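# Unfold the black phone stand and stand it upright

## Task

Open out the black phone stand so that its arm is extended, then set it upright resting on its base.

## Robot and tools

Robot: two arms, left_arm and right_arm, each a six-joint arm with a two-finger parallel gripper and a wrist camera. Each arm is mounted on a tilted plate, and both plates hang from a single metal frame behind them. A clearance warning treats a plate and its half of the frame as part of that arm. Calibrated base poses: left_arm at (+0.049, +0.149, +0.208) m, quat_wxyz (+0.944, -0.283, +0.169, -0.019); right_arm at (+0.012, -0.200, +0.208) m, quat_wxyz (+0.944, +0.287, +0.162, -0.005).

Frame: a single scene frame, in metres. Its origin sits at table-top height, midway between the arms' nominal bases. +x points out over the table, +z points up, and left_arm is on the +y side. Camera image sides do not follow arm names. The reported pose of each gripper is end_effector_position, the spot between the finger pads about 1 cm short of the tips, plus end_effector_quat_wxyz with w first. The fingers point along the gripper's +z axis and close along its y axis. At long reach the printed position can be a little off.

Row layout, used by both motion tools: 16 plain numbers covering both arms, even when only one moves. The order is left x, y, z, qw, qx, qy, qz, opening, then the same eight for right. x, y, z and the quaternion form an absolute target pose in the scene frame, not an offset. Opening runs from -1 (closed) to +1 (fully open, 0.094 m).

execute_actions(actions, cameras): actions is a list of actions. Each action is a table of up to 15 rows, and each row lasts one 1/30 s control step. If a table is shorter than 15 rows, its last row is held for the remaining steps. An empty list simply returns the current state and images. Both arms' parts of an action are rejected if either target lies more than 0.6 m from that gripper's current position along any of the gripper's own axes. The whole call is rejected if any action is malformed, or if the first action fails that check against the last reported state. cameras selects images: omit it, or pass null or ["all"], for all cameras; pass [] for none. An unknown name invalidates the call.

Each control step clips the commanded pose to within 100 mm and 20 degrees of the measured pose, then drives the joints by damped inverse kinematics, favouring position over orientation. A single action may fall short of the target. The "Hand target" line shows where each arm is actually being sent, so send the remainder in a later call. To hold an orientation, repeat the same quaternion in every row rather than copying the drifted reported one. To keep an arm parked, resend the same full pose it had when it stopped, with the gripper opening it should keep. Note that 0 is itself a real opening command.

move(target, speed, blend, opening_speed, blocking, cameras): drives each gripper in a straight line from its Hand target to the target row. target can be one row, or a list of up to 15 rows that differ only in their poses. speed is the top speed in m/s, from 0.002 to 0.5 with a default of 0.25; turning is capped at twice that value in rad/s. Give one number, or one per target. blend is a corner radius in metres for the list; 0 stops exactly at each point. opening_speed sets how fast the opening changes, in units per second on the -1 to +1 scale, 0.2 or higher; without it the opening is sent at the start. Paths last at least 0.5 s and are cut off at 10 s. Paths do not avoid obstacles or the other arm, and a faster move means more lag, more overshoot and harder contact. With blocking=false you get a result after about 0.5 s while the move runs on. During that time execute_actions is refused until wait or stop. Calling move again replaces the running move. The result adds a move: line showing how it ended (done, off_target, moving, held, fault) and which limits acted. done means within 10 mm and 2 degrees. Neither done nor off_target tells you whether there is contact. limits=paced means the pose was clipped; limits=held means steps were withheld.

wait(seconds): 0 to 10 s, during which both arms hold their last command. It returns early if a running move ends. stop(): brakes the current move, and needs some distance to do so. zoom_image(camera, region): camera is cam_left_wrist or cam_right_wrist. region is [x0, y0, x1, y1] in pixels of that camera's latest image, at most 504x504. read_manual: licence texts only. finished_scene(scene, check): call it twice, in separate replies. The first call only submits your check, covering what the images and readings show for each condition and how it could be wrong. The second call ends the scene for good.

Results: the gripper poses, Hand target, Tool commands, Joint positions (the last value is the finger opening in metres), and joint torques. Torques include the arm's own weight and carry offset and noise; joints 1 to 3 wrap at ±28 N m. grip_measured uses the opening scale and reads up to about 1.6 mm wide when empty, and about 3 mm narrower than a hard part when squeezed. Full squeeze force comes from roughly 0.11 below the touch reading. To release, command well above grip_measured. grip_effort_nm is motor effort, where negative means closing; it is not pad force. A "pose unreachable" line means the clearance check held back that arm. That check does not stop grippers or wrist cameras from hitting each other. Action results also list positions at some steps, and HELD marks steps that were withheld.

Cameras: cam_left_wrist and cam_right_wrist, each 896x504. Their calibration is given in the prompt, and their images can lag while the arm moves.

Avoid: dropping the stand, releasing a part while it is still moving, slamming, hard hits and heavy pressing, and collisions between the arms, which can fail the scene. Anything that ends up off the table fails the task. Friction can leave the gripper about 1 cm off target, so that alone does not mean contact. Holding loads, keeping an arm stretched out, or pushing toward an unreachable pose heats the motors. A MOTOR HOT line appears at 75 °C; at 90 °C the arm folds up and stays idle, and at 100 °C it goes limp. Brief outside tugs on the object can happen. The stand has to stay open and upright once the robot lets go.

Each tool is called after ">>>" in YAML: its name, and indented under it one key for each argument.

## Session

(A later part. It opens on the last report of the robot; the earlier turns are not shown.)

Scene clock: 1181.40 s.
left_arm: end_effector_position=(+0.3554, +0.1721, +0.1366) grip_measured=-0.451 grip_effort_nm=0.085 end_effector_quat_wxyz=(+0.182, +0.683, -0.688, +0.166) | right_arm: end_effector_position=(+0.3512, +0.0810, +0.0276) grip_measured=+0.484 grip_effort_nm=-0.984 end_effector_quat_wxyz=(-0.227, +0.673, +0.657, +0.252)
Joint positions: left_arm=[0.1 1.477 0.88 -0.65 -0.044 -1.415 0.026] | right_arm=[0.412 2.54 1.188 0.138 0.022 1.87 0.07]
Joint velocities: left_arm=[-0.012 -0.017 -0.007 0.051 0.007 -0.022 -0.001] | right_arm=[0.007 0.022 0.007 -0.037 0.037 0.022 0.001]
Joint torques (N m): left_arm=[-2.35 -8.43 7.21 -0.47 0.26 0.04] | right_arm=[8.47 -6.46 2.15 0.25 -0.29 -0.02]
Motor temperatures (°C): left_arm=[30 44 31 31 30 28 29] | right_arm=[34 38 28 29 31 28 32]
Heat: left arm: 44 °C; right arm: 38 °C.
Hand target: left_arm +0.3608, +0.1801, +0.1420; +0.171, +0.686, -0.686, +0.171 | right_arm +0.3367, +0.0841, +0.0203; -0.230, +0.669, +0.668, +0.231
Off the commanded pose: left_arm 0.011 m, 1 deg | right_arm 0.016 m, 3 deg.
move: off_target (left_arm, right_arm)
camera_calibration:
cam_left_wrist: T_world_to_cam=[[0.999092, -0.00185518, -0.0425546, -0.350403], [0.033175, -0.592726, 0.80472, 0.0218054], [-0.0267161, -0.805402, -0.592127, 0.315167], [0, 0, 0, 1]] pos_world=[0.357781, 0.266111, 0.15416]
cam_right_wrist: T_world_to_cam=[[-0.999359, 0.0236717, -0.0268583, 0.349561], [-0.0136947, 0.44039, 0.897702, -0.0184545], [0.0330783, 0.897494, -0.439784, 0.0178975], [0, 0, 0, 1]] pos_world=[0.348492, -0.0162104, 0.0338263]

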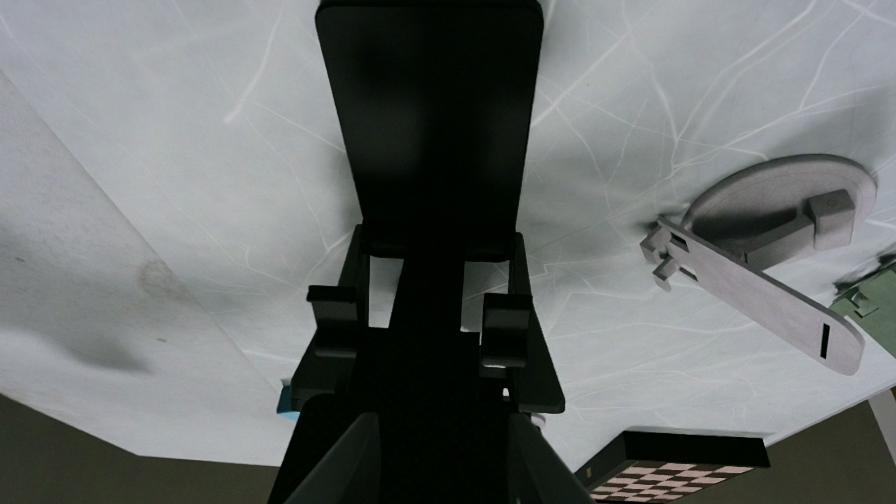

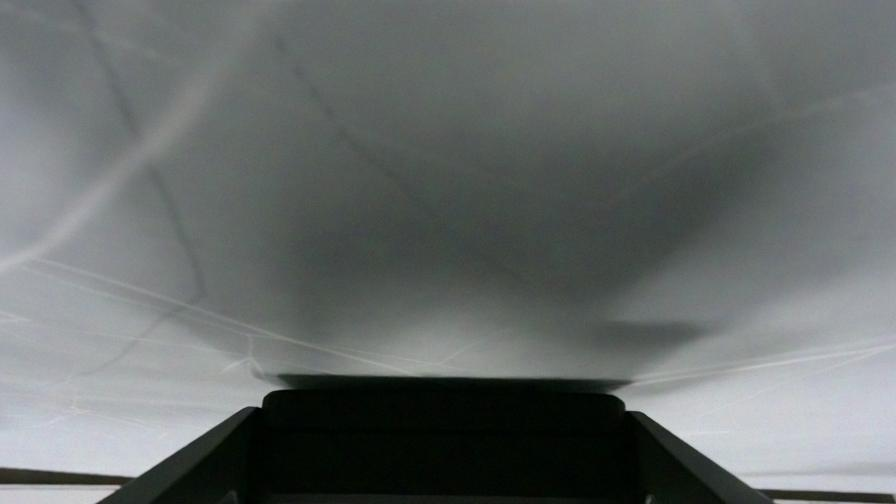

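>>> move:
  target:
    - [0.40,0.19,0.17,-0.171,-0.6861,0.6861,-0.171,-0.45,0.337,0.084,0.016,-0.2302,0.6685,0.6685,0.2302,0.36]
    - [0.425,0.14,0.15,0,0,1,0,-0.45,0.337,0.084,0.016,-0.2302,0.6685,0.6685,0.2302,0.36]
  speed: [0.1,0.25]

>>> zoom_image:
  camera: "cam_left_wrist"
  region: [200, 0, 700, 504]

Scene clock: 1190.87 s.
left_arm: end_effector_position=(+0.4297, +0.1479, +0.1547) grip_measured=-0.451 grip_effort_nm=0.076 end_effector_quat_wxyz=(+0.001, -0.020, +1.000, -0.007) | right_arm: end_effector_position=(+0.3515, +0.0810, +0.0276) grip_measured=+0.484 grip_effort_nm=-0.989 end_effector_quat_wxyz=(-0.227, +0.673, +0.657, +0.251)
Joint positions: left_arm=[-0.274 1.8 1.227 -0.801 -0.635 -0.287 0.026] | right_arm=[0.412 2.54 1.19 0.134 0.023 1.87 0.07]
Joint velocities: left_arm=[0.002 0.012 -0.002 0.007 -0.051 -0.022 0] | right_arm=[0.007 -0.002 0.017 0.022 -0.066 -0.154 0]
Joint torques (N m): left_arm=[-7.76 -5.93 5.37 -0.01 -0.12 0.07] | right_arm=[8.14 -5.6 2.71 0.34 -0.25 -0.09]
Motor temperatures (°C): left_arm=[30 42 31 31 30 28 29] | right_arm=[35 38 28 29 31 28 32]
Heat: left arm: 42 °C; right arm: 38 °C.
Hand target: left_arm +0.4250, +0.1381, +0.1518; -0.001, -0.001, +1.000, -0.003 | right_arm +0.3368, +0.0837, +0.0164; -0.230, +0.669, +0.668, +0.230
Off the commanded pose: left_arm 0.010 m, 2 deg | right_arm 0.019 m, 3 deg.
move: off_target (right_arm)
camera_calibration:
cam_left_wrist: T_world_to_cam=[[0.0617768, -0.998089, -0.00102977, 0.119728], [-0.904199, -0.0564023, 0.42337, 0.372913], [-0.42262, -0.0252234, -0.905956, 0.411684], [0, 0, 0, 1]] pos_world=[0.503777, 0.150917, 0.21521]
cam_right_wrist: T_world_to_cam=[[-0.99939, 0.0230977, -0.0261948, 0.349917], [-0.0133175, 0.441333, 0.897245, -0.0186319], [0.032285, 0.897046, -0.440756, 0.0183156], [0, 0, 0, 1]] pos_world=[0.348864, -0.0162894, 0.0339561]

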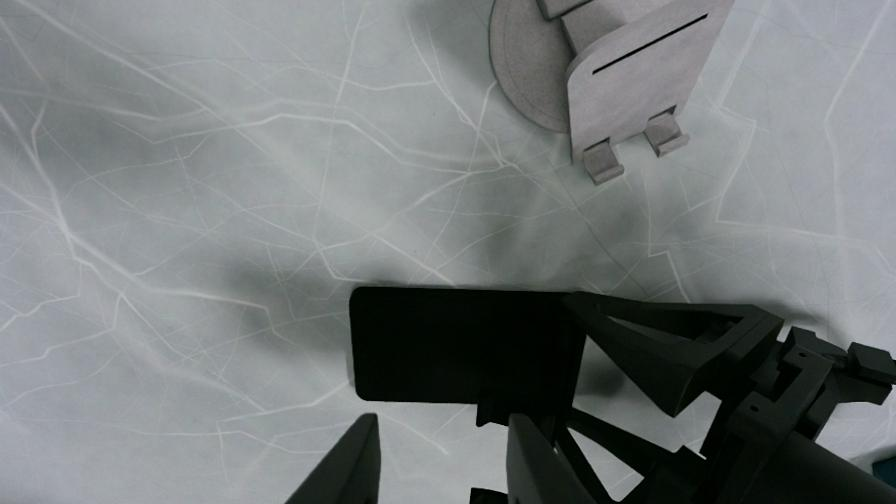

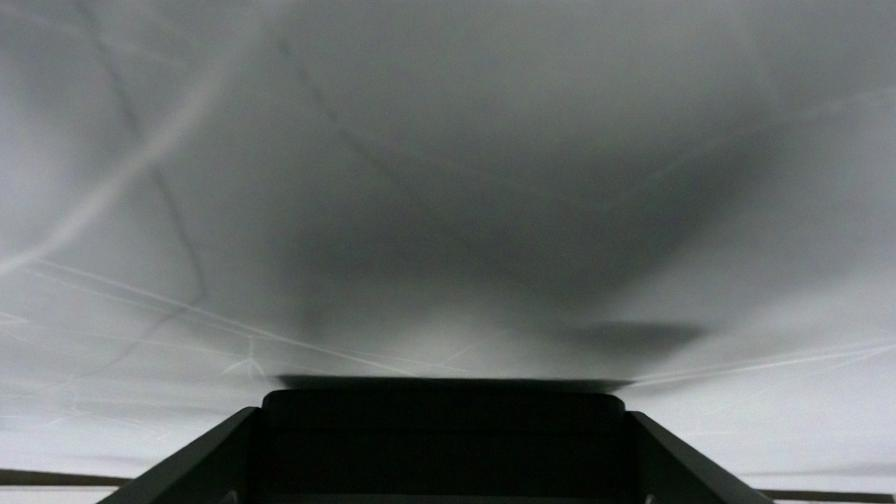

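Scaled by 1.000.

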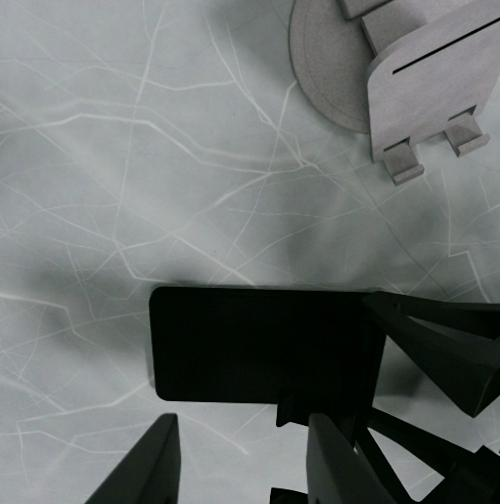

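>>> move:
  target: [0.44,0.14,0.13,-0.342,0,0.94,0,-0.45,0.337,0.084,0.012,-0.2302,0.6685,0.6685,0.2302,0.36]
  speed: 0.2

>>> zoom_image:
  camera: "cam_left_wrist"
  region: [200, 0, 700, 504]

Scene clock: 1197.70 s.
left_arm: end_effector_position=(+0.4411, +0.1431, +0.1352) grip_measured=-0.451 grip_effort_nm=0.081 end_effector_quat_wxyz=(-0.256, -0.009, +0.966, -0.025) | right_arm: end_effector_position=(+0.3515, +0.0811, +0.0272) grip_measured=+0.484 grip_effort_nm=-0.984 end_effector_quat_wxyz=(-0.227, +0.673, +0.658, +0.250)
Joint positions: left_arm=[-0.164 2.33 2.018 -1.553 -0.43 -0.426 0.026] | right_arm=[0.412 2.541 1.193 0.131 0.024 1.87 0.07]
Joint velocities: left_arm=[-0.022 -0.017 -0.037 -0.066 -0.022 0.022 -0.001] | right_arm=[-0.017 -0.002 0.002 -0.051 -0.066 -0.007 0]
Joint torques (N m): left_arm=[-6.78 -8.43 7.66 -1.16 0.28 0.08] | right_arm=[7.45 -5.33 2.61 0.39 -0.32 -0.19]
Motor temperatures (°C): left_arm=[30 42 31 31 30 28 29] | right_arm=[35 38 28 29 30 28 32]
Heat: left arm: 42 °C; right arm: 38 °C.
Hand target: left_arm +0.4385, +0.1393, +0.1271; -0.269, -0.005, +0.963, -0.028 | right_arm +0.3367, +0.0836, +0.0127; -0.230, +0.669, +0.668, +0.230
Off the commanded pose: left_arm 0.006 m, 11 deg | right_arm 0.021 m, 3 deg.
joint sent to its limit (left arm) — joint 4 (wrist pitch), lower limit. The joint targets are off in orientation, not in position.
move: off_target (left_arm, right_arm)
camera_calibration:
cam_left_wrist: T_world_to_cam=[[0.0402147, -0.999006, 0.0192124, 0.121194], [-0.575117, -0.00741903, 0.818038, 0.185667], [-0.817082, -0.0439466, -0.574844, 0.530665], [0, 0, 0, 1]] pos_world=[0.535503, 0.145772, 0.150839]
cam_right_wrist: T_world_to_cam=[[-0.999457, 0.0218084, -0.0247012, 0.349958], [-0.0125037, 0.442559, 0.896652, -0.0187228], [0.0304863, 0.896474, -0.442046, 0.0187724], [0, 0, 0, 1]] pos_world=[0.348962, -0.0161751, 0.0337305]

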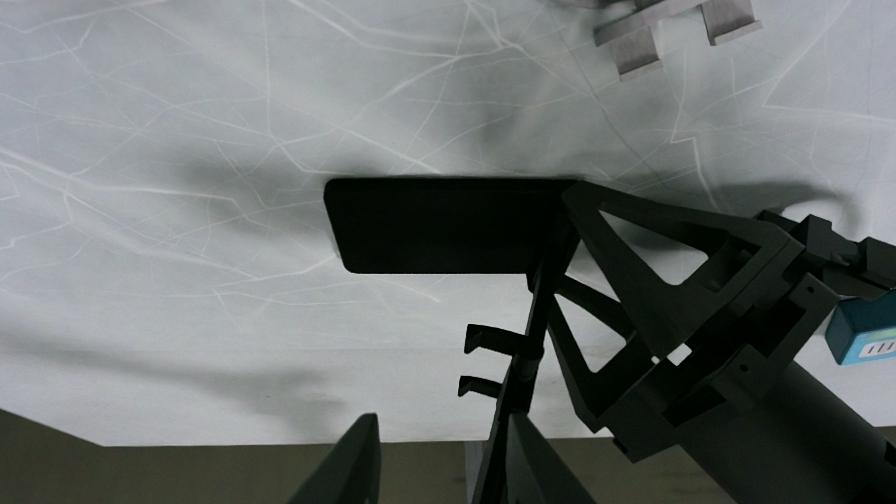

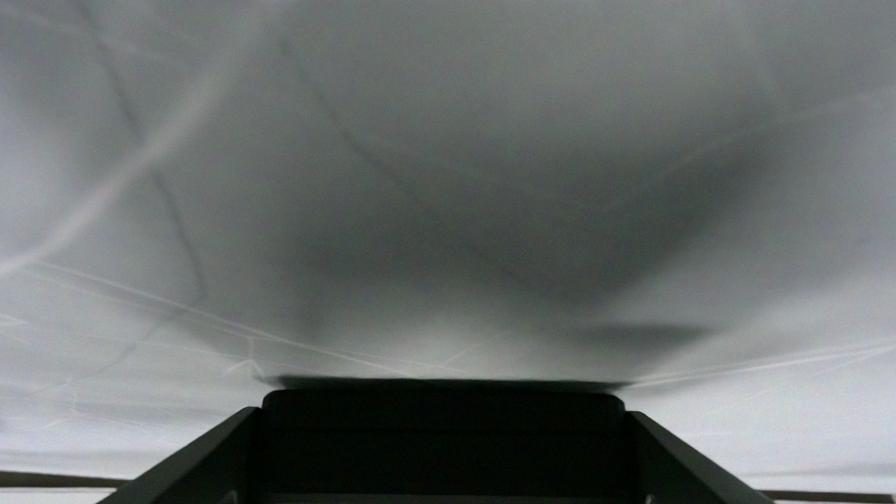

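Scaled by 1.000.

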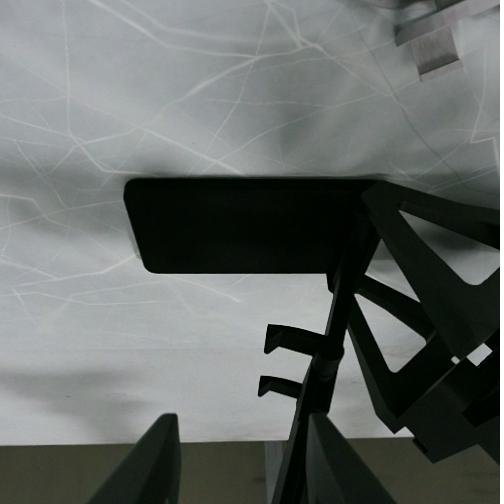

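>>> move:
  target: [0.44,0.14,0.13,-0.342,0,0.94,0,-0.45,0.341,0.082,0.02,-0.2302,0.6685,0.6685,0.2302,0.75]
  speed: 0.03
  opening_speed: 0.3

>>> move:
  target: [0.44,0.14,0.13,-0.342,0,0.94,0,-0.45,0.341,0.03,0.09,-0.2302,0.6685,0.6685,0.2302,0.75]
  speed: 0.06

>>> zoom_image:
  camera: "cam_left_wrist"
  region: [200, 0, 700, 504]

Scene clock: 1224.10 s.
left_arm: end_effector_position=(+0.4408, +0.1432, +0.1354) grip_measured=-0.451 grip_effort_nm=0.085 end_effector_quat_wxyz=(-0.257, -0.009, +0.966, -0.025) | right_arm: end_effector_position=(+0.3523, +0.0808, +0.0272) grip_measured=+0.748 grip_effort_nm=0.164 end_effector_quat_wxyz=(-0.227, +0.674, +0.658, +0.248)
Joint positions: left_arm=[-0.164 2.33 2.018 -1.555 -0.429 -0.426 0.026] | right_arm=[0.412 2.541 1.199 0.123 0.026 1.87 0.082]
Joint velocities: left_arm=[-0.017 -0.012 -0.007 0.066 -0.066 0.066 0] | right_arm=[-0.022 -0.002 -0.017 0.007 -0.022 -0.022 -0.001]
Joint torques (N m): left_arm=[-7.12 -9.05 7.42 -1.14 0.25 -0.01] | right_arm=[7.88 -6.8 2.63 0.14 -0.33 -0.04]
Motor temperatures (°C): left_arm=[31 43 32 32 30 28 28] | right_arm=[36 39 28 29 30 28 32]
Heat: left arm: 43 °C; right arm: 39 °C.
Hand target: left_arm +0.4394, +0.1400, +0.1297; -0.265, -0.009, +0.964, -0.027 | right_arm +0.3412, +0.0820, +0.0202; -0.230, +0.669, +0.668, +0.231
Off the commanded pose: left_arm 0.006 m, 11 deg | right_arm 0.013 m, 2 deg.
joint sent to its limit (left arm) — joint 4 (wrist pitch), lower limit. The joint targets are off in orientation, not in position.
move: off_target (left_arm, right_arm)
camera_calibration:
cam_left_wrist: T_world_to_cam=[[0.0396864, -0.99902, 0.0196173, 0.121405], [-0.573858, -0.00671576, 0.818927, 0.184548], [-0.817993, -0.0437578, -0.573562, 0.530705], [0, 0, 0, 1]] pos_world=[0.535199, 0.145748, 0.150879]
cam_right_wrist: T_world_to_cam=[[-0.999514, 0.0206342, -0.0233469, 0.350819], [-0.0117128, 0.445521, 0.895195, -0.019023], [0.0288732, 0.895034, -0.445063, 0.0197915], [0, 0, 0, 1]] pos_world=[0.349855, -0.0164778, 0.0340283]

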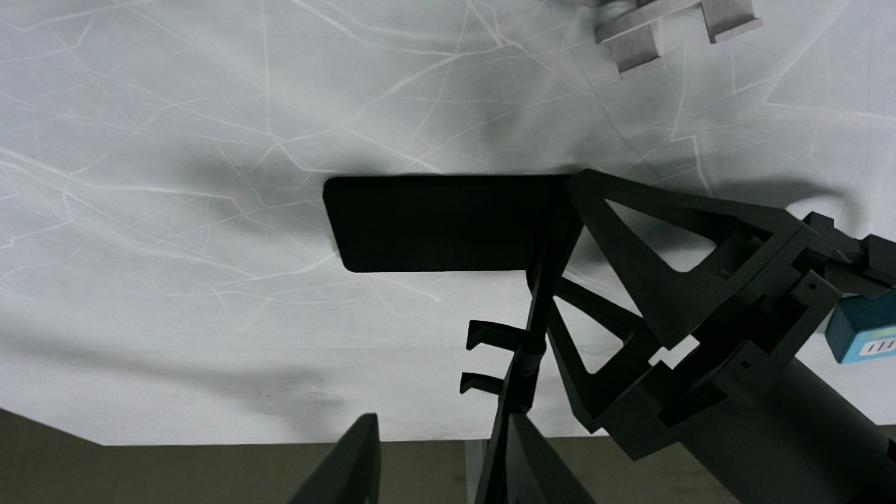

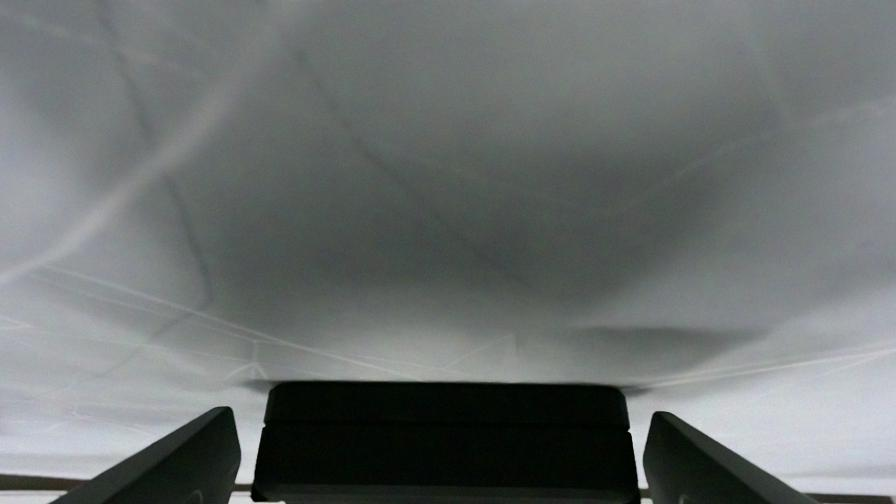

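Scene clock: 1226.17 s.
left_arm: end_effector_position=(+0.4408, +0.1432, +0.1354) grip_measured=-0.451 grip_effort_nm=0.076 end_effector_quat_wxyz=(-0.257, -0.009, +0.966, -0.025) | right_arm: end_effector_position=(+0.3443, +0.0305, +0.0811) grip_measured=+0.748 grip_effort_nm=0.168 end_effector_quat_wxyz=(-0.231, +0.672, +0.663, +0.234)
Joint positions: left_arm=[-0.164 2.33 2.018 -1.555 -0.429 -0.426 0.026] | right_arm=[0.412 2.26 1.034 -0.024 0.033 1.871 0.082]
Joint velocities: left_arm=[0.007 -0.007 0.002 0.037 -0.022 0.022 0.001] | right_arm=[-0.002 0.007 -0.007 -0.11 -0.022 0.066 0.001]
Joint torques (N m): left_arm=[-7.01 -9.03 7.49 -1.17 0.24 -0.05] | right_arm=[8.68 -9.61 1.59 0.14 -0.32 0.08]
Motor temperatures (°C): left_arm=[31 43 32 32 30 28 28] | right_arm=[36 39 28 29 30 28 32]
Heat: left arm: 43 °C; right arm: 39 °C.
Hand target: left_arm +0.4394, +0.1400, +0.1297; -0.265, -0.009, +0.964, -0.027 | right_arm +0.3395, +0.0302, +0.0897; -0.230, +0.669, +0.669, +0.230
Off the commanded pose: left_arm 0.006 m, 11 deg | right_arm 0.009 m, 1 deg.
joint sent to its limit (left arm) — joint 4 (wrist pitch), lower limit. The joint targets are off in orientation, not in position.
move: off_target (left_arm)
camera_calibration:
cam_left_wrist: T_world_to_cam=[[0.0396864, -0.99902, 0.0196173, 0.121405], [-0.573858, -0.00671576, 0.818927, 0.184548], [-0.817993, -0.0437578, -0.573562, 0.530705], [0, 0, 0, 1]] pos_world=[0.535199, 0.145748, 0.150879]
cam_right_wrist: T_world_to_cam=[[-0.999989, 0.00361496, -0.00286091, 0.344134], [-0.000884815, 0.45854, 0.888673, -0.0485945], [0.00452436, 0.888666, -0.458532, 0.0986557], [0, 0, 0, 1]] pos_world=[0.343641, -0.0666335, 0.089406]

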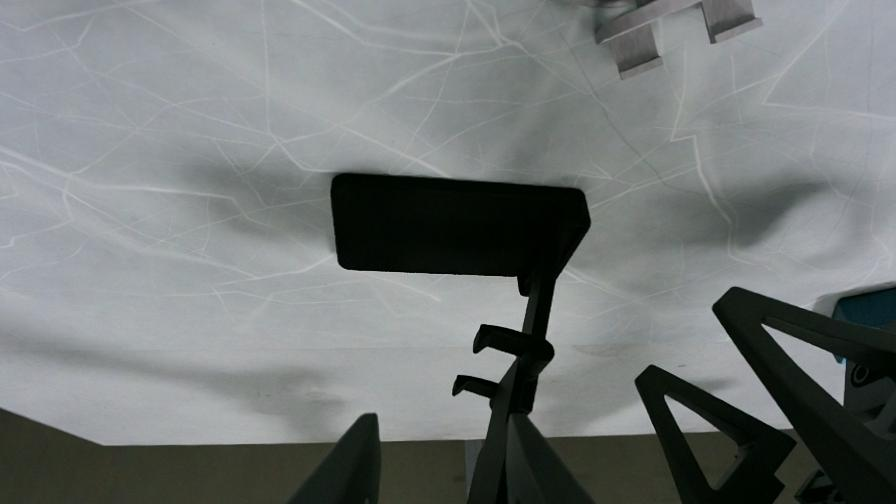

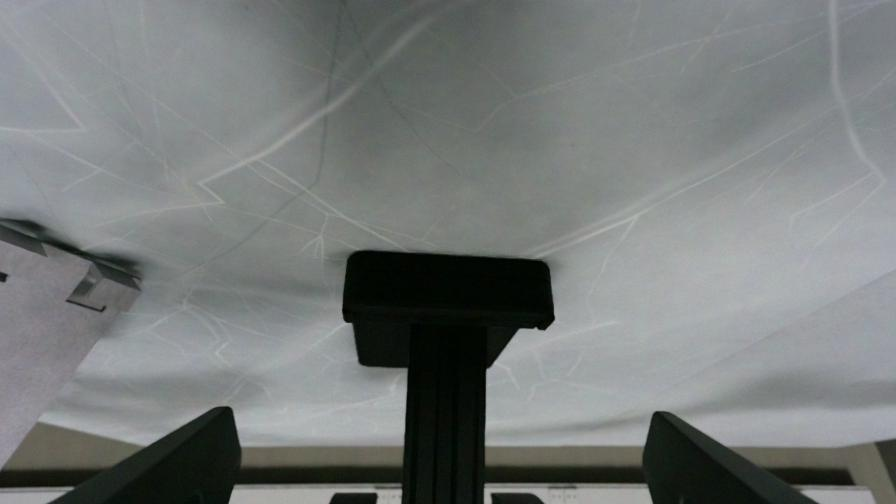

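Scaled by 1.000.

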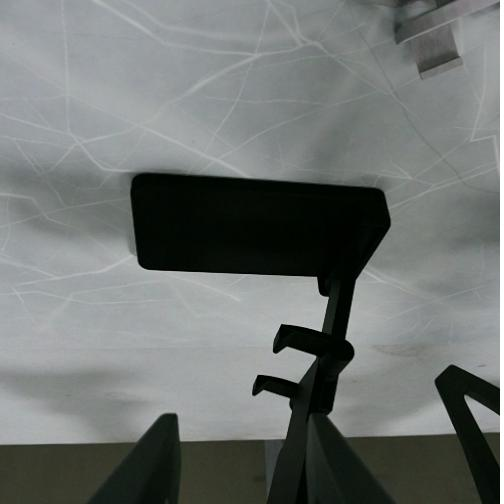

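>>> move:
  target:
    - [0.44,0.14,0.13,-0.342,0,0.94,0,-0.45,0.341,0.015,0.135,-0.3642,0.606,0.606,0.3642,0.1]
    - [0.44,0.14,0.13,-0.342,0,0.94,0,-0.45,0.338,0.055,0.114,-0.3642,0.606,0.606,0.3642,0.1]
  speed: [0.15,0.06]

>>> zoom_image:
  camera: "cam_left_wrist"
  region: [200, 0, 700, 504]

Scene clock: 1234.63 s.
left_arm: end_effector_position=(+0.4408, +0.1432, +0.1354) grip_measured=-0.451 grip_effort_nm=0.081 end_effector_quat_wxyz=(-0.257, -0.009, +0.966, -0.025) | right_arm: end_effector_position=(+0.3459, +0.0429, +0.1159) grip_measured=+0.102 grip_effort_nm=-0.081 end_effector_quat_wxyz=(-0.353, +0.612, +0.606, +0.367)
Joint positions: left_arm=[-0.164 2.33 2.018 -1.555 -0.429 -0.426 0.026] | right_arm=[0.306 2.221 0.953 0.112 -0.388 1.782 0.052]
Joint velocities: left_arm=[0.007 0.032 -0.002 0.081 -0.022 -0.051 0] | right_arm=[-0.007 -0.017 -0.007 -0.066 -0.022 0.007 0]
Joint torques (N m): left_arm=[-7.17 -9.03 7.34 -1.17 0.27 -0.02] | right_arm=[8.23 -5.03 2.62 0.51 -0.77 0.08]
Motor temperatures (°C): left_arm=[31 43 32 32 30 28 28] | right_arm=[36 40 28 29 30 28 31]
Heat: left arm: 43 °C; right arm: 40 °C.
Hand target: left_arm +0.4394, +0.1400, +0.1297; -0.265, -0.009, +0.964, -0.027 | right_arm +0.3384, +0.0535, +0.1144; -0.364, +0.606, +0.607, +0.363
Off the commanded pose: left_arm 0.006 m, 11 deg | right_arm 0.015 m, 1 deg.
joint sent to its limit (left arm) — joint 4 (wrist pitch), lower limit. The joint targets are off in orientation, not in position.
move: off_target (left_arm, right_arm)
camera_calibration:
cam_left_wrist: T_world_to_cam=[[0.0396864, -0.99902, 0.0196173, 0.121405], [-0.573858, -0.00671576, 0.818927, 0.184548], [-0.817993, -0.0437578, -0.573562, 0.530705], [0, 0, 0, 1]] pos_world=[0.535199, 0.145748, 0.150879]
cam_right_wrist: T_world_to_cam=[[-0.999806, 0.00851079, -0.0177824, 0.347245], [-0.0170566, 0.0788631, 0.99674, -0.0757856], [0.00988542, 0.996849, -0.0787026, 0.0530566], [0, 0, 0, 1]] pos_world=[0.34536, -0.0498681, 0.0858891]

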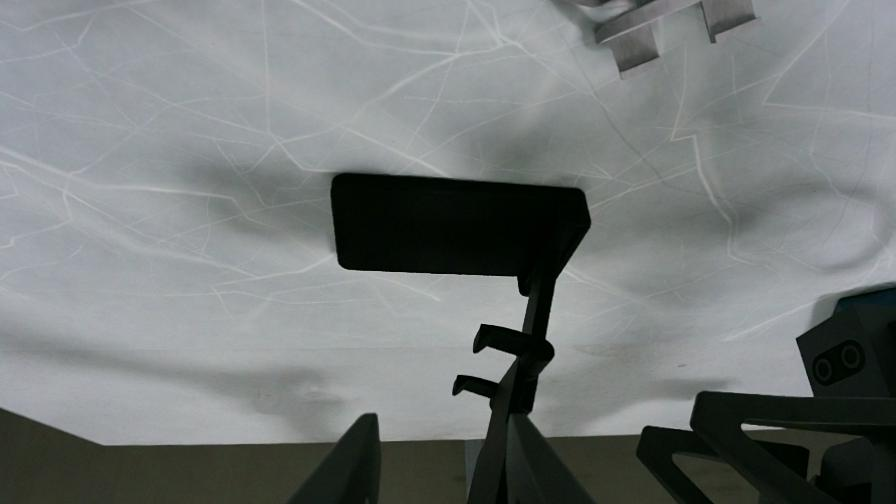

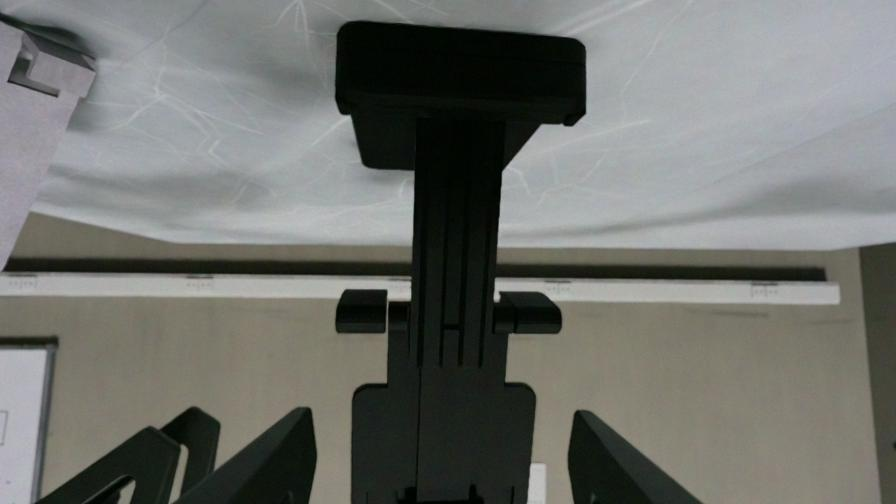

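Scaled by 1.000.

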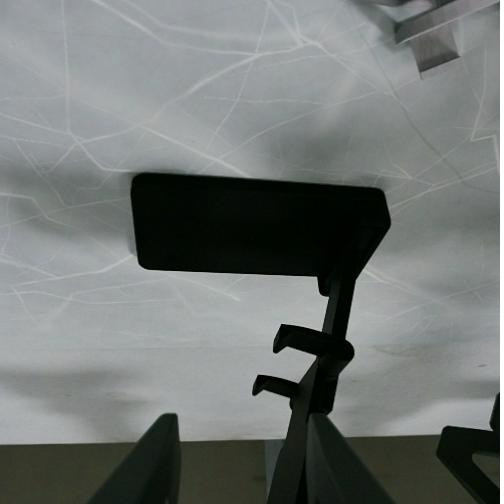

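>>> move:
  target: [0.44,0.14,0.13,-0.342,0,0.94,0,-0.45,0.333,0.105,0.079,-0.3642,0.606,0.606,0.3642,0.1]
  speed: 0.05

>>> zoom_image:
  camera: "cam_left_wrist"
  region: [200, 0, 700, 504]

Scene clock: 1242.37 s.
left_arm: end_effector_position=(+0.4407, +0.1432, +0.1355) grip_measured=-0.451 grip_effort_nm=0.081 end_effector_quat_wxyz=(-0.257, -0.008, +0.966, -0.025) | right_arm: end_effector_position=(+0.3441, +0.0943, +0.0832) grip_measured=+0.102 grip_effort_nm=-0.081 end_effector_quat_wxyz=(-0.358, +0.610, +0.602, +0.371)
Joint positions: left_arm=[-0.164 2.33 2.018 -1.555 -0.429 -0.426 0.026] | right_arm=[0.355 2.454 1.071 0.249 -0.384 1.836 0.052]
Joint velocities: left_arm=[0.007 0.002 -0.007 -0.051 0.007 -0.037 0.001] | right_arm=[-0.007 0.007 0.007 0.037 -0.051 0.007 0.001]
Joint torques (N m): left_arm=[-7.09 -9.07 7.45 -1.14 0.27 -0.02] | right_arm=[9.06 -5.19 2.28 0.63 -0.6 0.08]
Motor temperatures (°C): left_arm=[31 43 32 32 30 28 28] | right_arm=[36 39 28 29 30 28 31]
Heat: left arm: 43 °C; right arm: 39 °C.
Hand target: left_arm +0.4393, +0.1400, +0.1297; -0.266, -0.009, +0.964, -0.027 | right_arm +0.3338, +0.1049, +0.0793; -0.365, +0.606, +0.606, +0.364
Off the commanded pose: left_arm 0.006 m, 11 deg | right_arm 0.016 m, 1 deg.
joint sent to its limit (left arm) — joint 4 (wrist pitch), lower limit. The joint targets are off in orientation, not in position.
move: off_target (left_arm, right_arm)
camera_calibration:
cam_left_wrist: T_world_to_cam=[[0.0394701, -0.999029, 0.0195688, 0.121546], [-0.573607, -0.0066179, 0.819104, 0.184327], [-0.818179, -0.0435549, -0.573312, 0.530689], [0, 0, 0, 1]] pos_world=[0.535133, 0.145762, 0.150889]
cam_right_wrist: T_world_to_cam=[[-0.999839, 0.0107934, -0.0143539, 0.343991], [-0.0136466, 0.0629736, 0.997922, -0.047112], [0.0116749, 0.997957, -0.0628162, -0.00280922], [0, 0, 0, 1]] pos_world=[0.343325, 0.00205745, 0.0517753]

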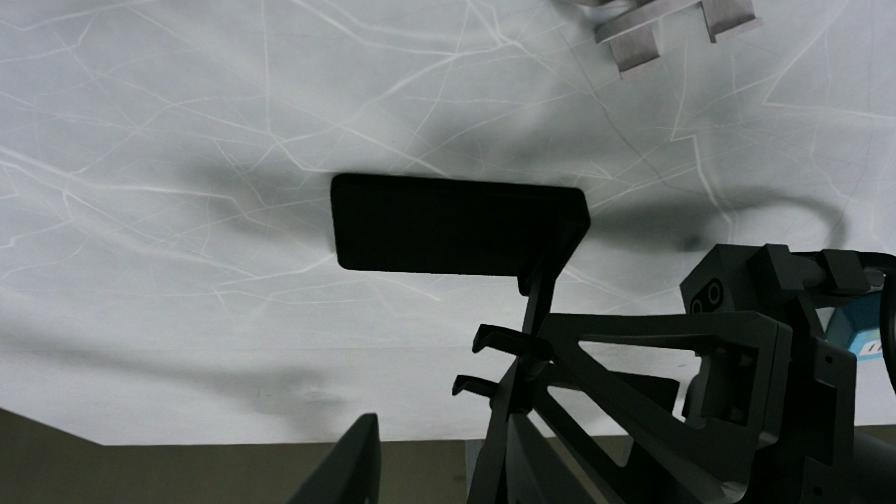

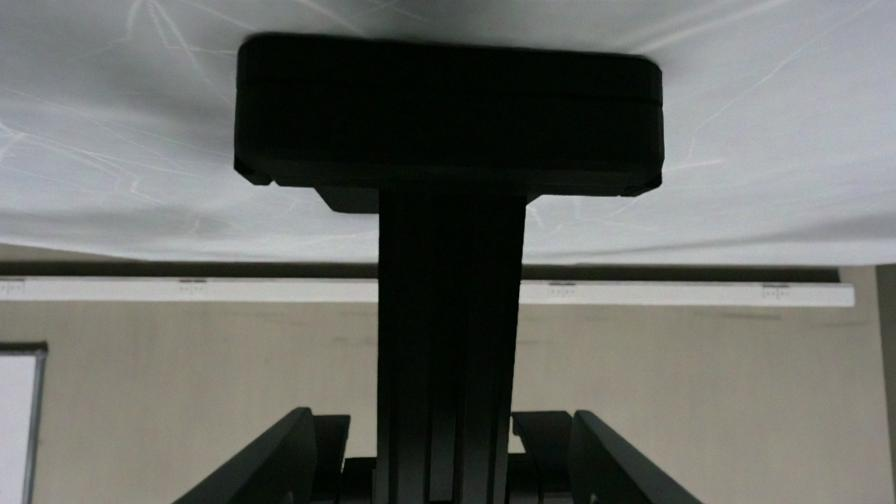

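Scaled by 1.000.

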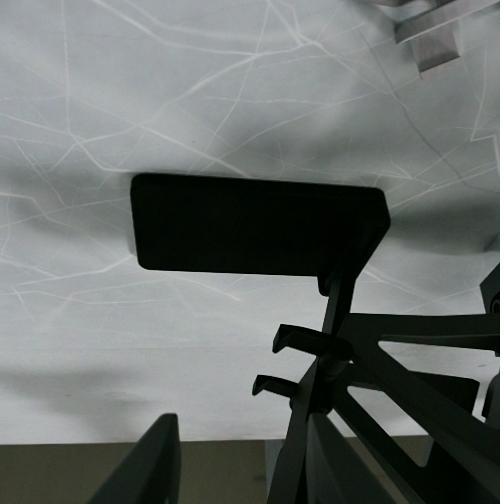

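>>> move:
  target: [0.44,0.14,0.13,-0.342,0,0.94,0,-0.45,0.333,0.107,0.077,-0.3642,0.606,0.606,0.3642,-0.62]
  speed: 0.05
  opening_speed: 0.35

>>> zoom_image:
  camera: "cam_left_wrist"
  region: [200, 0, 700, 504]

Scene clock: 1248.57 s.
left_arm: end_effector_position=(+0.4407, +0.1432, +0.1355) grip_measured=-0.451 grip_effort_nm=0.081 end_effector_quat_wxyz=(-0.257, -0.008, +0.966, -0.025) | right_arm: end_effector_position=(+0.3442, +0.0953, +0.0820) grip_measured=-0.476 grip_effort_nm=-0.974 end_effector_quat_wxyz=(-0.358, +0.611, +0.600, +0.372)
Joint positions: left_arm=[-0.164 2.33 2.018 -1.555 -0.429 -0.426 0.026] | right_arm=[0.355 2.46 1.071 0.259 -0.383 1.839 0.025]
Joint velocities: left_arm=[0.012 -0.017 -0.012 0.022 0.022 0.007 0] | right_arm=[-0.012 0.007 -0.017 -0.022 0.022 -0.022 0]
Joint torques (N m): left_arm=[-7.15 -9.03 7.38 -1.18 0.27 -0.03] | right_arm=[9.17 -5.09 2.39 0.66 -0.59 0.1]
Motor temperatures (°C): left_arm=[31 44 32 31 30 28 28] | right_arm=[36 39 28 29 30 28 31]
Heat: left arm: 44 °C; right arm: 39 °C.
Hand target: left_arm +0.4394, +0.1400, +0.1297; -0.265, -0.009, +0.964, -0.027 | right_arm +0.3329, +0.1065, +0.0774; -0.364, +0.606, +0.606, +0.364
Off the commanded pose: left_arm 0.006 m, 11 deg | right_arm 0.017 m, 1 deg.
joint sent to its limit (left arm) — joint 4 (wrist pitch), lower limit. The joint targets are off in orientation, not in position.
move: off_target (left_arm, right_arm)
camera_calibration:
cam_left_wrist: T_world_to_cam=[[0.0394701, -0.999029, 0.0195688, 0.121546], [-0.573607, -0.0066179, 0.819104, 0.184327], [-0.818179, -0.0435549, -0.573312, 0.530689], [0, 0, 0, 1]] pos_world=[0.535133, 0.145762, 0.150889]
cam_right_wrist: T_world_to_cam=[[-0.999776, 0.0147184, -0.0151899, 0.343684], [-0.0142442, 0.0623546, 0.997952, -0.0456561], [0.0156355, 0.997946, -0.062131, -0.00525793], [0, 0, 0, 1]] pos_world=[0.343039, 0.0030355, 0.0504565]

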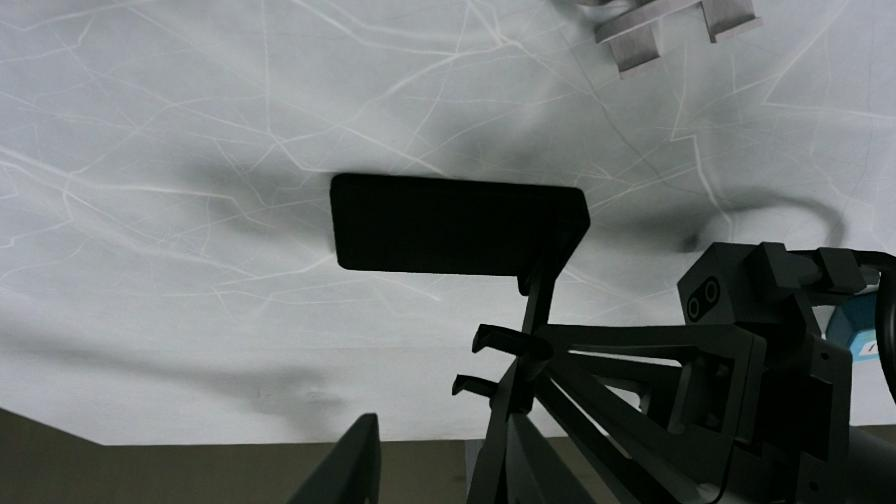

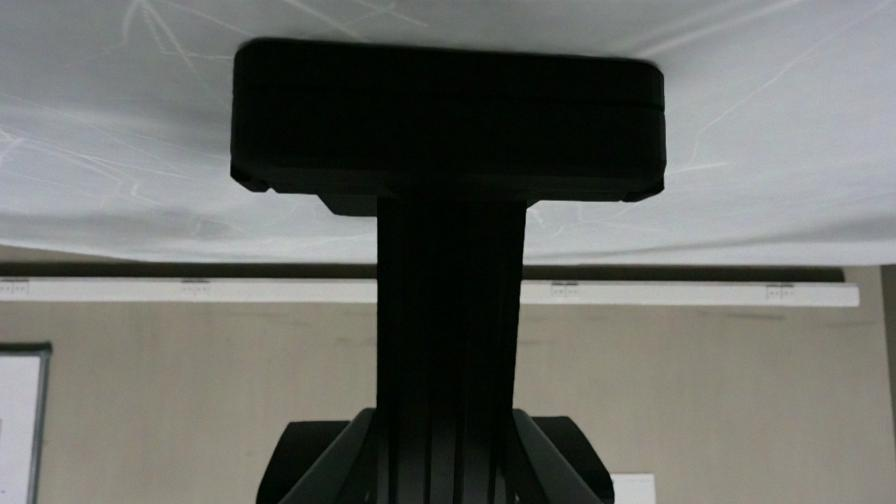

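Scaled by 1.000.

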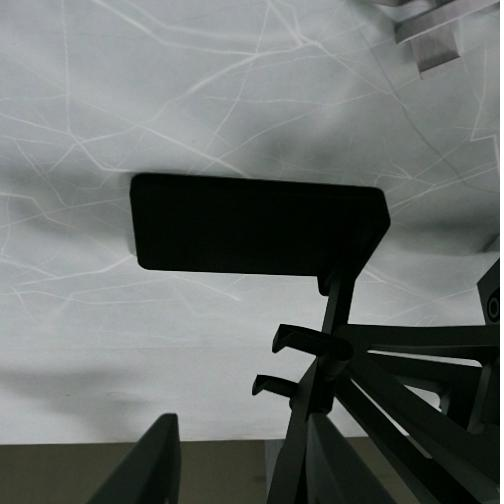

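>>> move:
  target:
    - [0.43,0.19,0.17,-0.171,-0.6861,0.6861,-0.171,-0.35,0.333,0.107,0.077,-0.3642,0.606,0.606,0.3642,-0.62]
    - [0.375,0.20,0.12,-0.4055,-0.5792,0.5792,-0.4055,-0.35,0.333,0.107,0.077,-0.3642,0.606,0.606,0.3642,-0.62]
  speed: [0.3,0.2]
  blend: 0.02

>>> zoom_image:
  camera: "cam_left_wrist"
  region: [200, 0, 700, 504]

Scene clock: 1262.33 s.
left_arm: end_effector_position=(+0.3721, +0.2043, +0.1220) grip_measured=-0.351 grip_effort_nm=0.081 end_effector_quat_wxyz=(-0.392, -0.583, +0.591, -0.396) | right_arm: end_effector_position=(+0.3442, +0.0953, +0.0820) grip_measured=-0.477 grip_effort_nm=-0.984 end_effector_quat_wxyz=(-0.358, +0.611, +0.600, +0.372)
Joint positions: left_arm=[0.555 1.9 1.295 -1.092 0.657 -0.794 0.03] | right_arm=[0.355 2.46 1.071 0.259 -0.383 1.839 0.025]
Joint velocities: left_arm=[-0.012 0.017 0.002 -0.007 0.037 -0.022 0.001] | right_arm=[0.022 -0.007 -0.007 0.022 -0.022 0.037 0.001]
Joint torques (N m): left_arm=[-2.56 -7.71 5.12 -1.54 0.62 0.05] | right_arm=[9.11 -5.3 2.32 0.59 -0.54 0.04]
Motor temperatures (°C): left_arm=[31 44 31 31 30 28 28] | right_arm=[37 38 28 29 30 28 31]
Heat: left arm: 44 °C; right arm: 38 °C.
Hand target: left_arm +0.3722, +0.2017, +0.1180; +0.401, +0.582, -0.583, +0.401 | right_arm +0.3328, +0.1065, +0.0773; -0.364, +0.606, +0.606, +0.364
Off the commanded pose: left_arm 0.006 m, 2 deg | right_arm 0.017 m, 1 deg.
move: off_target (right_arm)
camera_calibration:
cam_left_wrist: T_world_to_cam=[[0.999829, -0.0124877, -0.0136632, -0.369298], [0.0142682, 0.0497155, 0.998661, -0.095727], [-0.0117917, -0.998685, 0.0498851, 0.288516], [0, 0, 0, 1]] pos_world=[0.374003, 0.288284, 0.0761604]
cam_right_wrist: T_world_to_cam=[[-0.999776, 0.0147184, -0.0151899, 0.343684], [-0.0142442, 0.0623546, 0.997952, -0.0456561], [0.0156355, 0.997946, -0.062131, -0.00525793], [0, 0, 0, 1]] pos_world=[0.343039, 0.0030355, 0.0504565]

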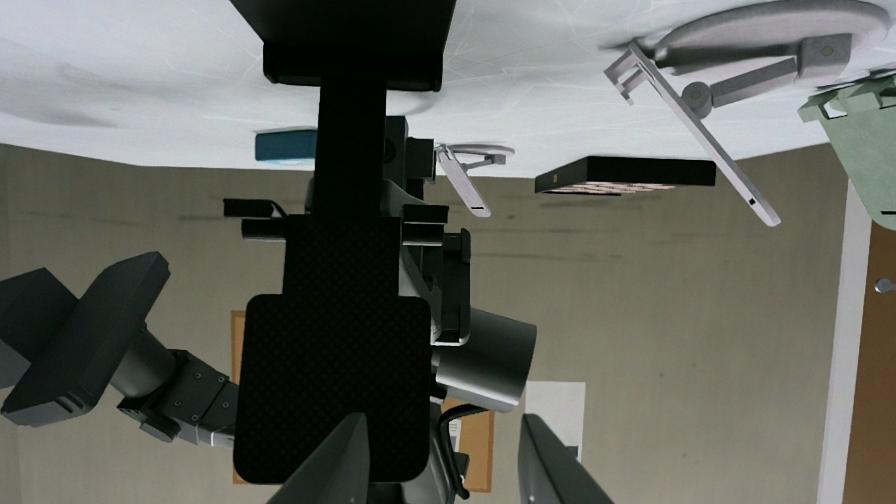

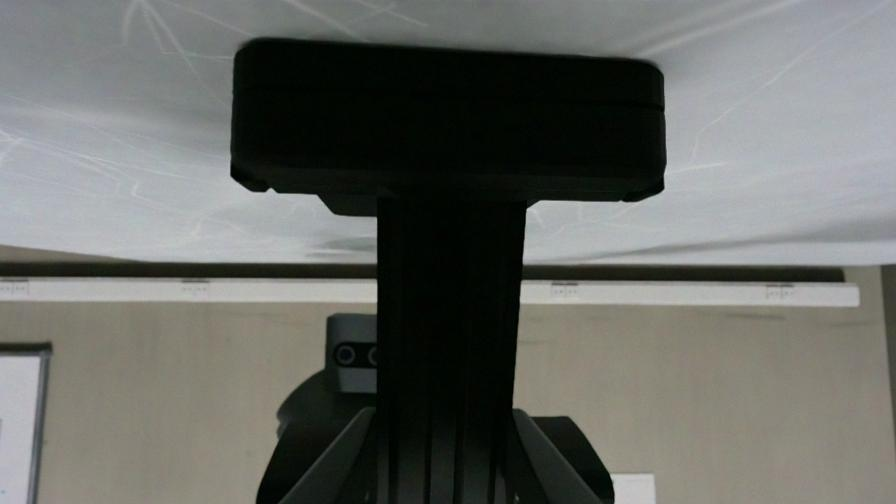

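Scaled by 1.000.

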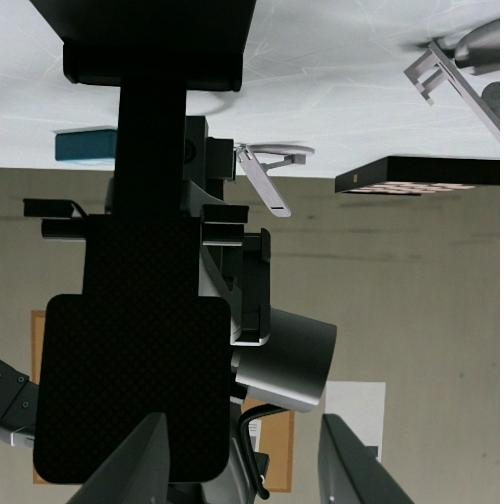

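>>> move:
  target:
    - [0.366,0.175,0.12,-0.2988,-0.6408,0.6408,-0.2988,-0.35,0.333,0.107,0.077,-0.3642,0.606,0.606,0.3642,-0.62]
    - [0.362,0.138,0.087,-0.2988,-0.6408,0.6408,-0.2988,-0.35,0.333,0.107,0.077,-0.3642,0.606,0.606,0.3642,-0.62]
  speed: [0.15,0.06]

>>> zoom_image:
  camera: "cam_left_wrist"
  region: [200, 100, 650, 504]

Scene clock: 1275.67 s.
left_arm: end_effector_position=(+0.3689, +0.1488, +0.0912) grip_measured=-0.351 grip_effort_nm=0.081 end_effector_quat_wxyz=(-0.287, -0.648, +0.637, -0.304) | right_arm: end_effector_position=(+0.3442, +0.0953, +0.0820) grip_measured=-0.477 grip_effort_nm=-0.989 end_effector_quat_wxyz=(-0.358, +0.611, +0.600, +0.372)
Joint positions: left_arm=[0.325 1.745 0.939 -0.527 0.386 -1.191 0.03] | right_arm=[0.355 2.46 1.071 0.259 -0.383 1.839 0.025]
Joint velocities: left_arm=[-0.017 -0.012 0.022 0.095 0.007 0.037 0] | right_arm=[-0.002 -0.007 -0.012 -0.022 0.022 0.022 -0.001]
Joint torques (N m): left_arm=[-5.19 -6.24 3.36 -0.63 0.39 -0.08] | right_arm=[9.16 -5.12 2.25 0.63 -0.57 0.08]
Motor temperatures (°C): left_arm=[30 43 31 32 30 28 27] | right_arm=[37 37 28 29 30 28 32]
Heat: left arm: 43 °C; right arm: 37 °C.
Hand target: left_arm +0.3640, +0.1390, +0.0884; +0.298, +0.642, -0.639, +0.299 | right_arm +0.3328, +0.1065, +0.0773; -0.364, +0.606, +0.606, +0.364
Off the commanded pose: left_arm 0.014 m, 2 deg | right_arm 0.017 m, 1 deg.
move: off_target (left_arm, right_arm)
camera_calibration:
cam_left_wrist: T_world_to_cam=[[0.999593, 0.0263195, -0.0110143, -0.373115], [0.0176257, -0.266076, 0.963791, -0.0133073], [0.0224359, -0.963593, -0.266432, 0.245675], [0, 0, 0, 1]] pos_world=[0.367686, 0.24301, 0.0741714]
cam_right_wrist: T_world_to_cam=[[-0.999776, 0.0147184, -0.0151899, 0.343684], [-0.0142442, 0.0623546, 0.997952, -0.0456561], [0.0156355, 0.997946, -0.062131, -0.00525793], [0, 0, 0, 1]] pos_world=[0.343039, 0.0030355, 0.0504565]

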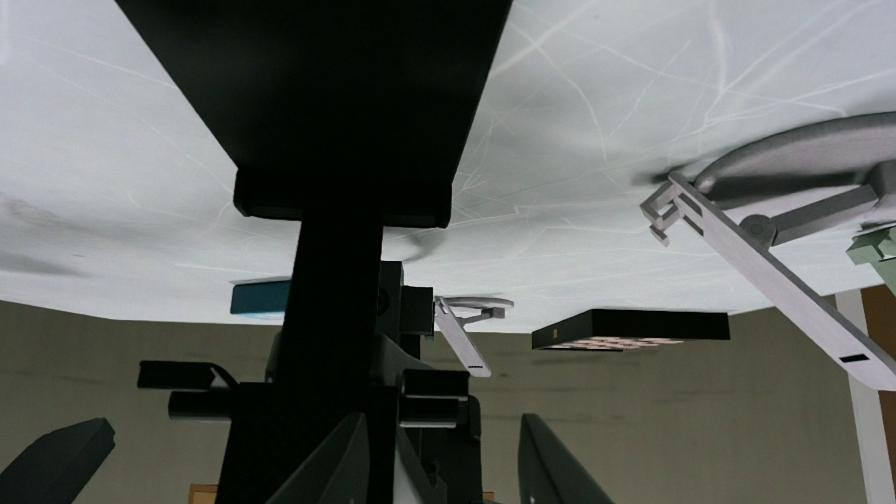

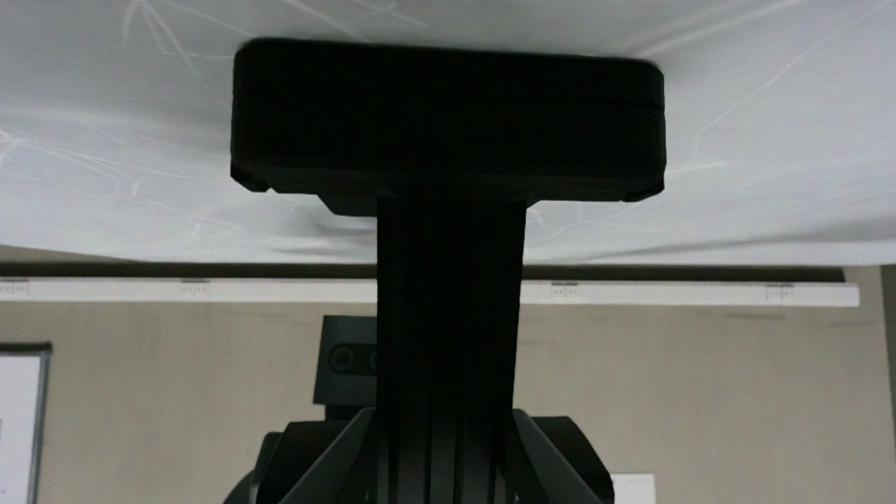

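Scaled by 1.120.

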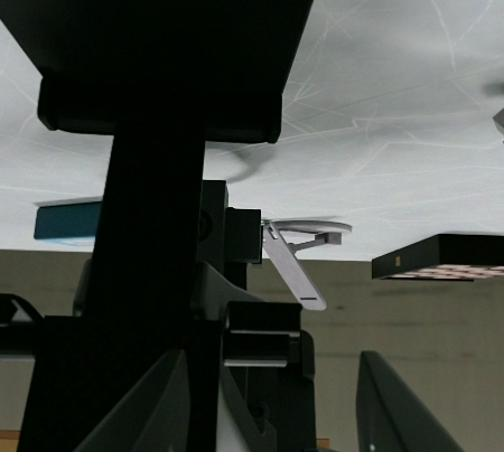

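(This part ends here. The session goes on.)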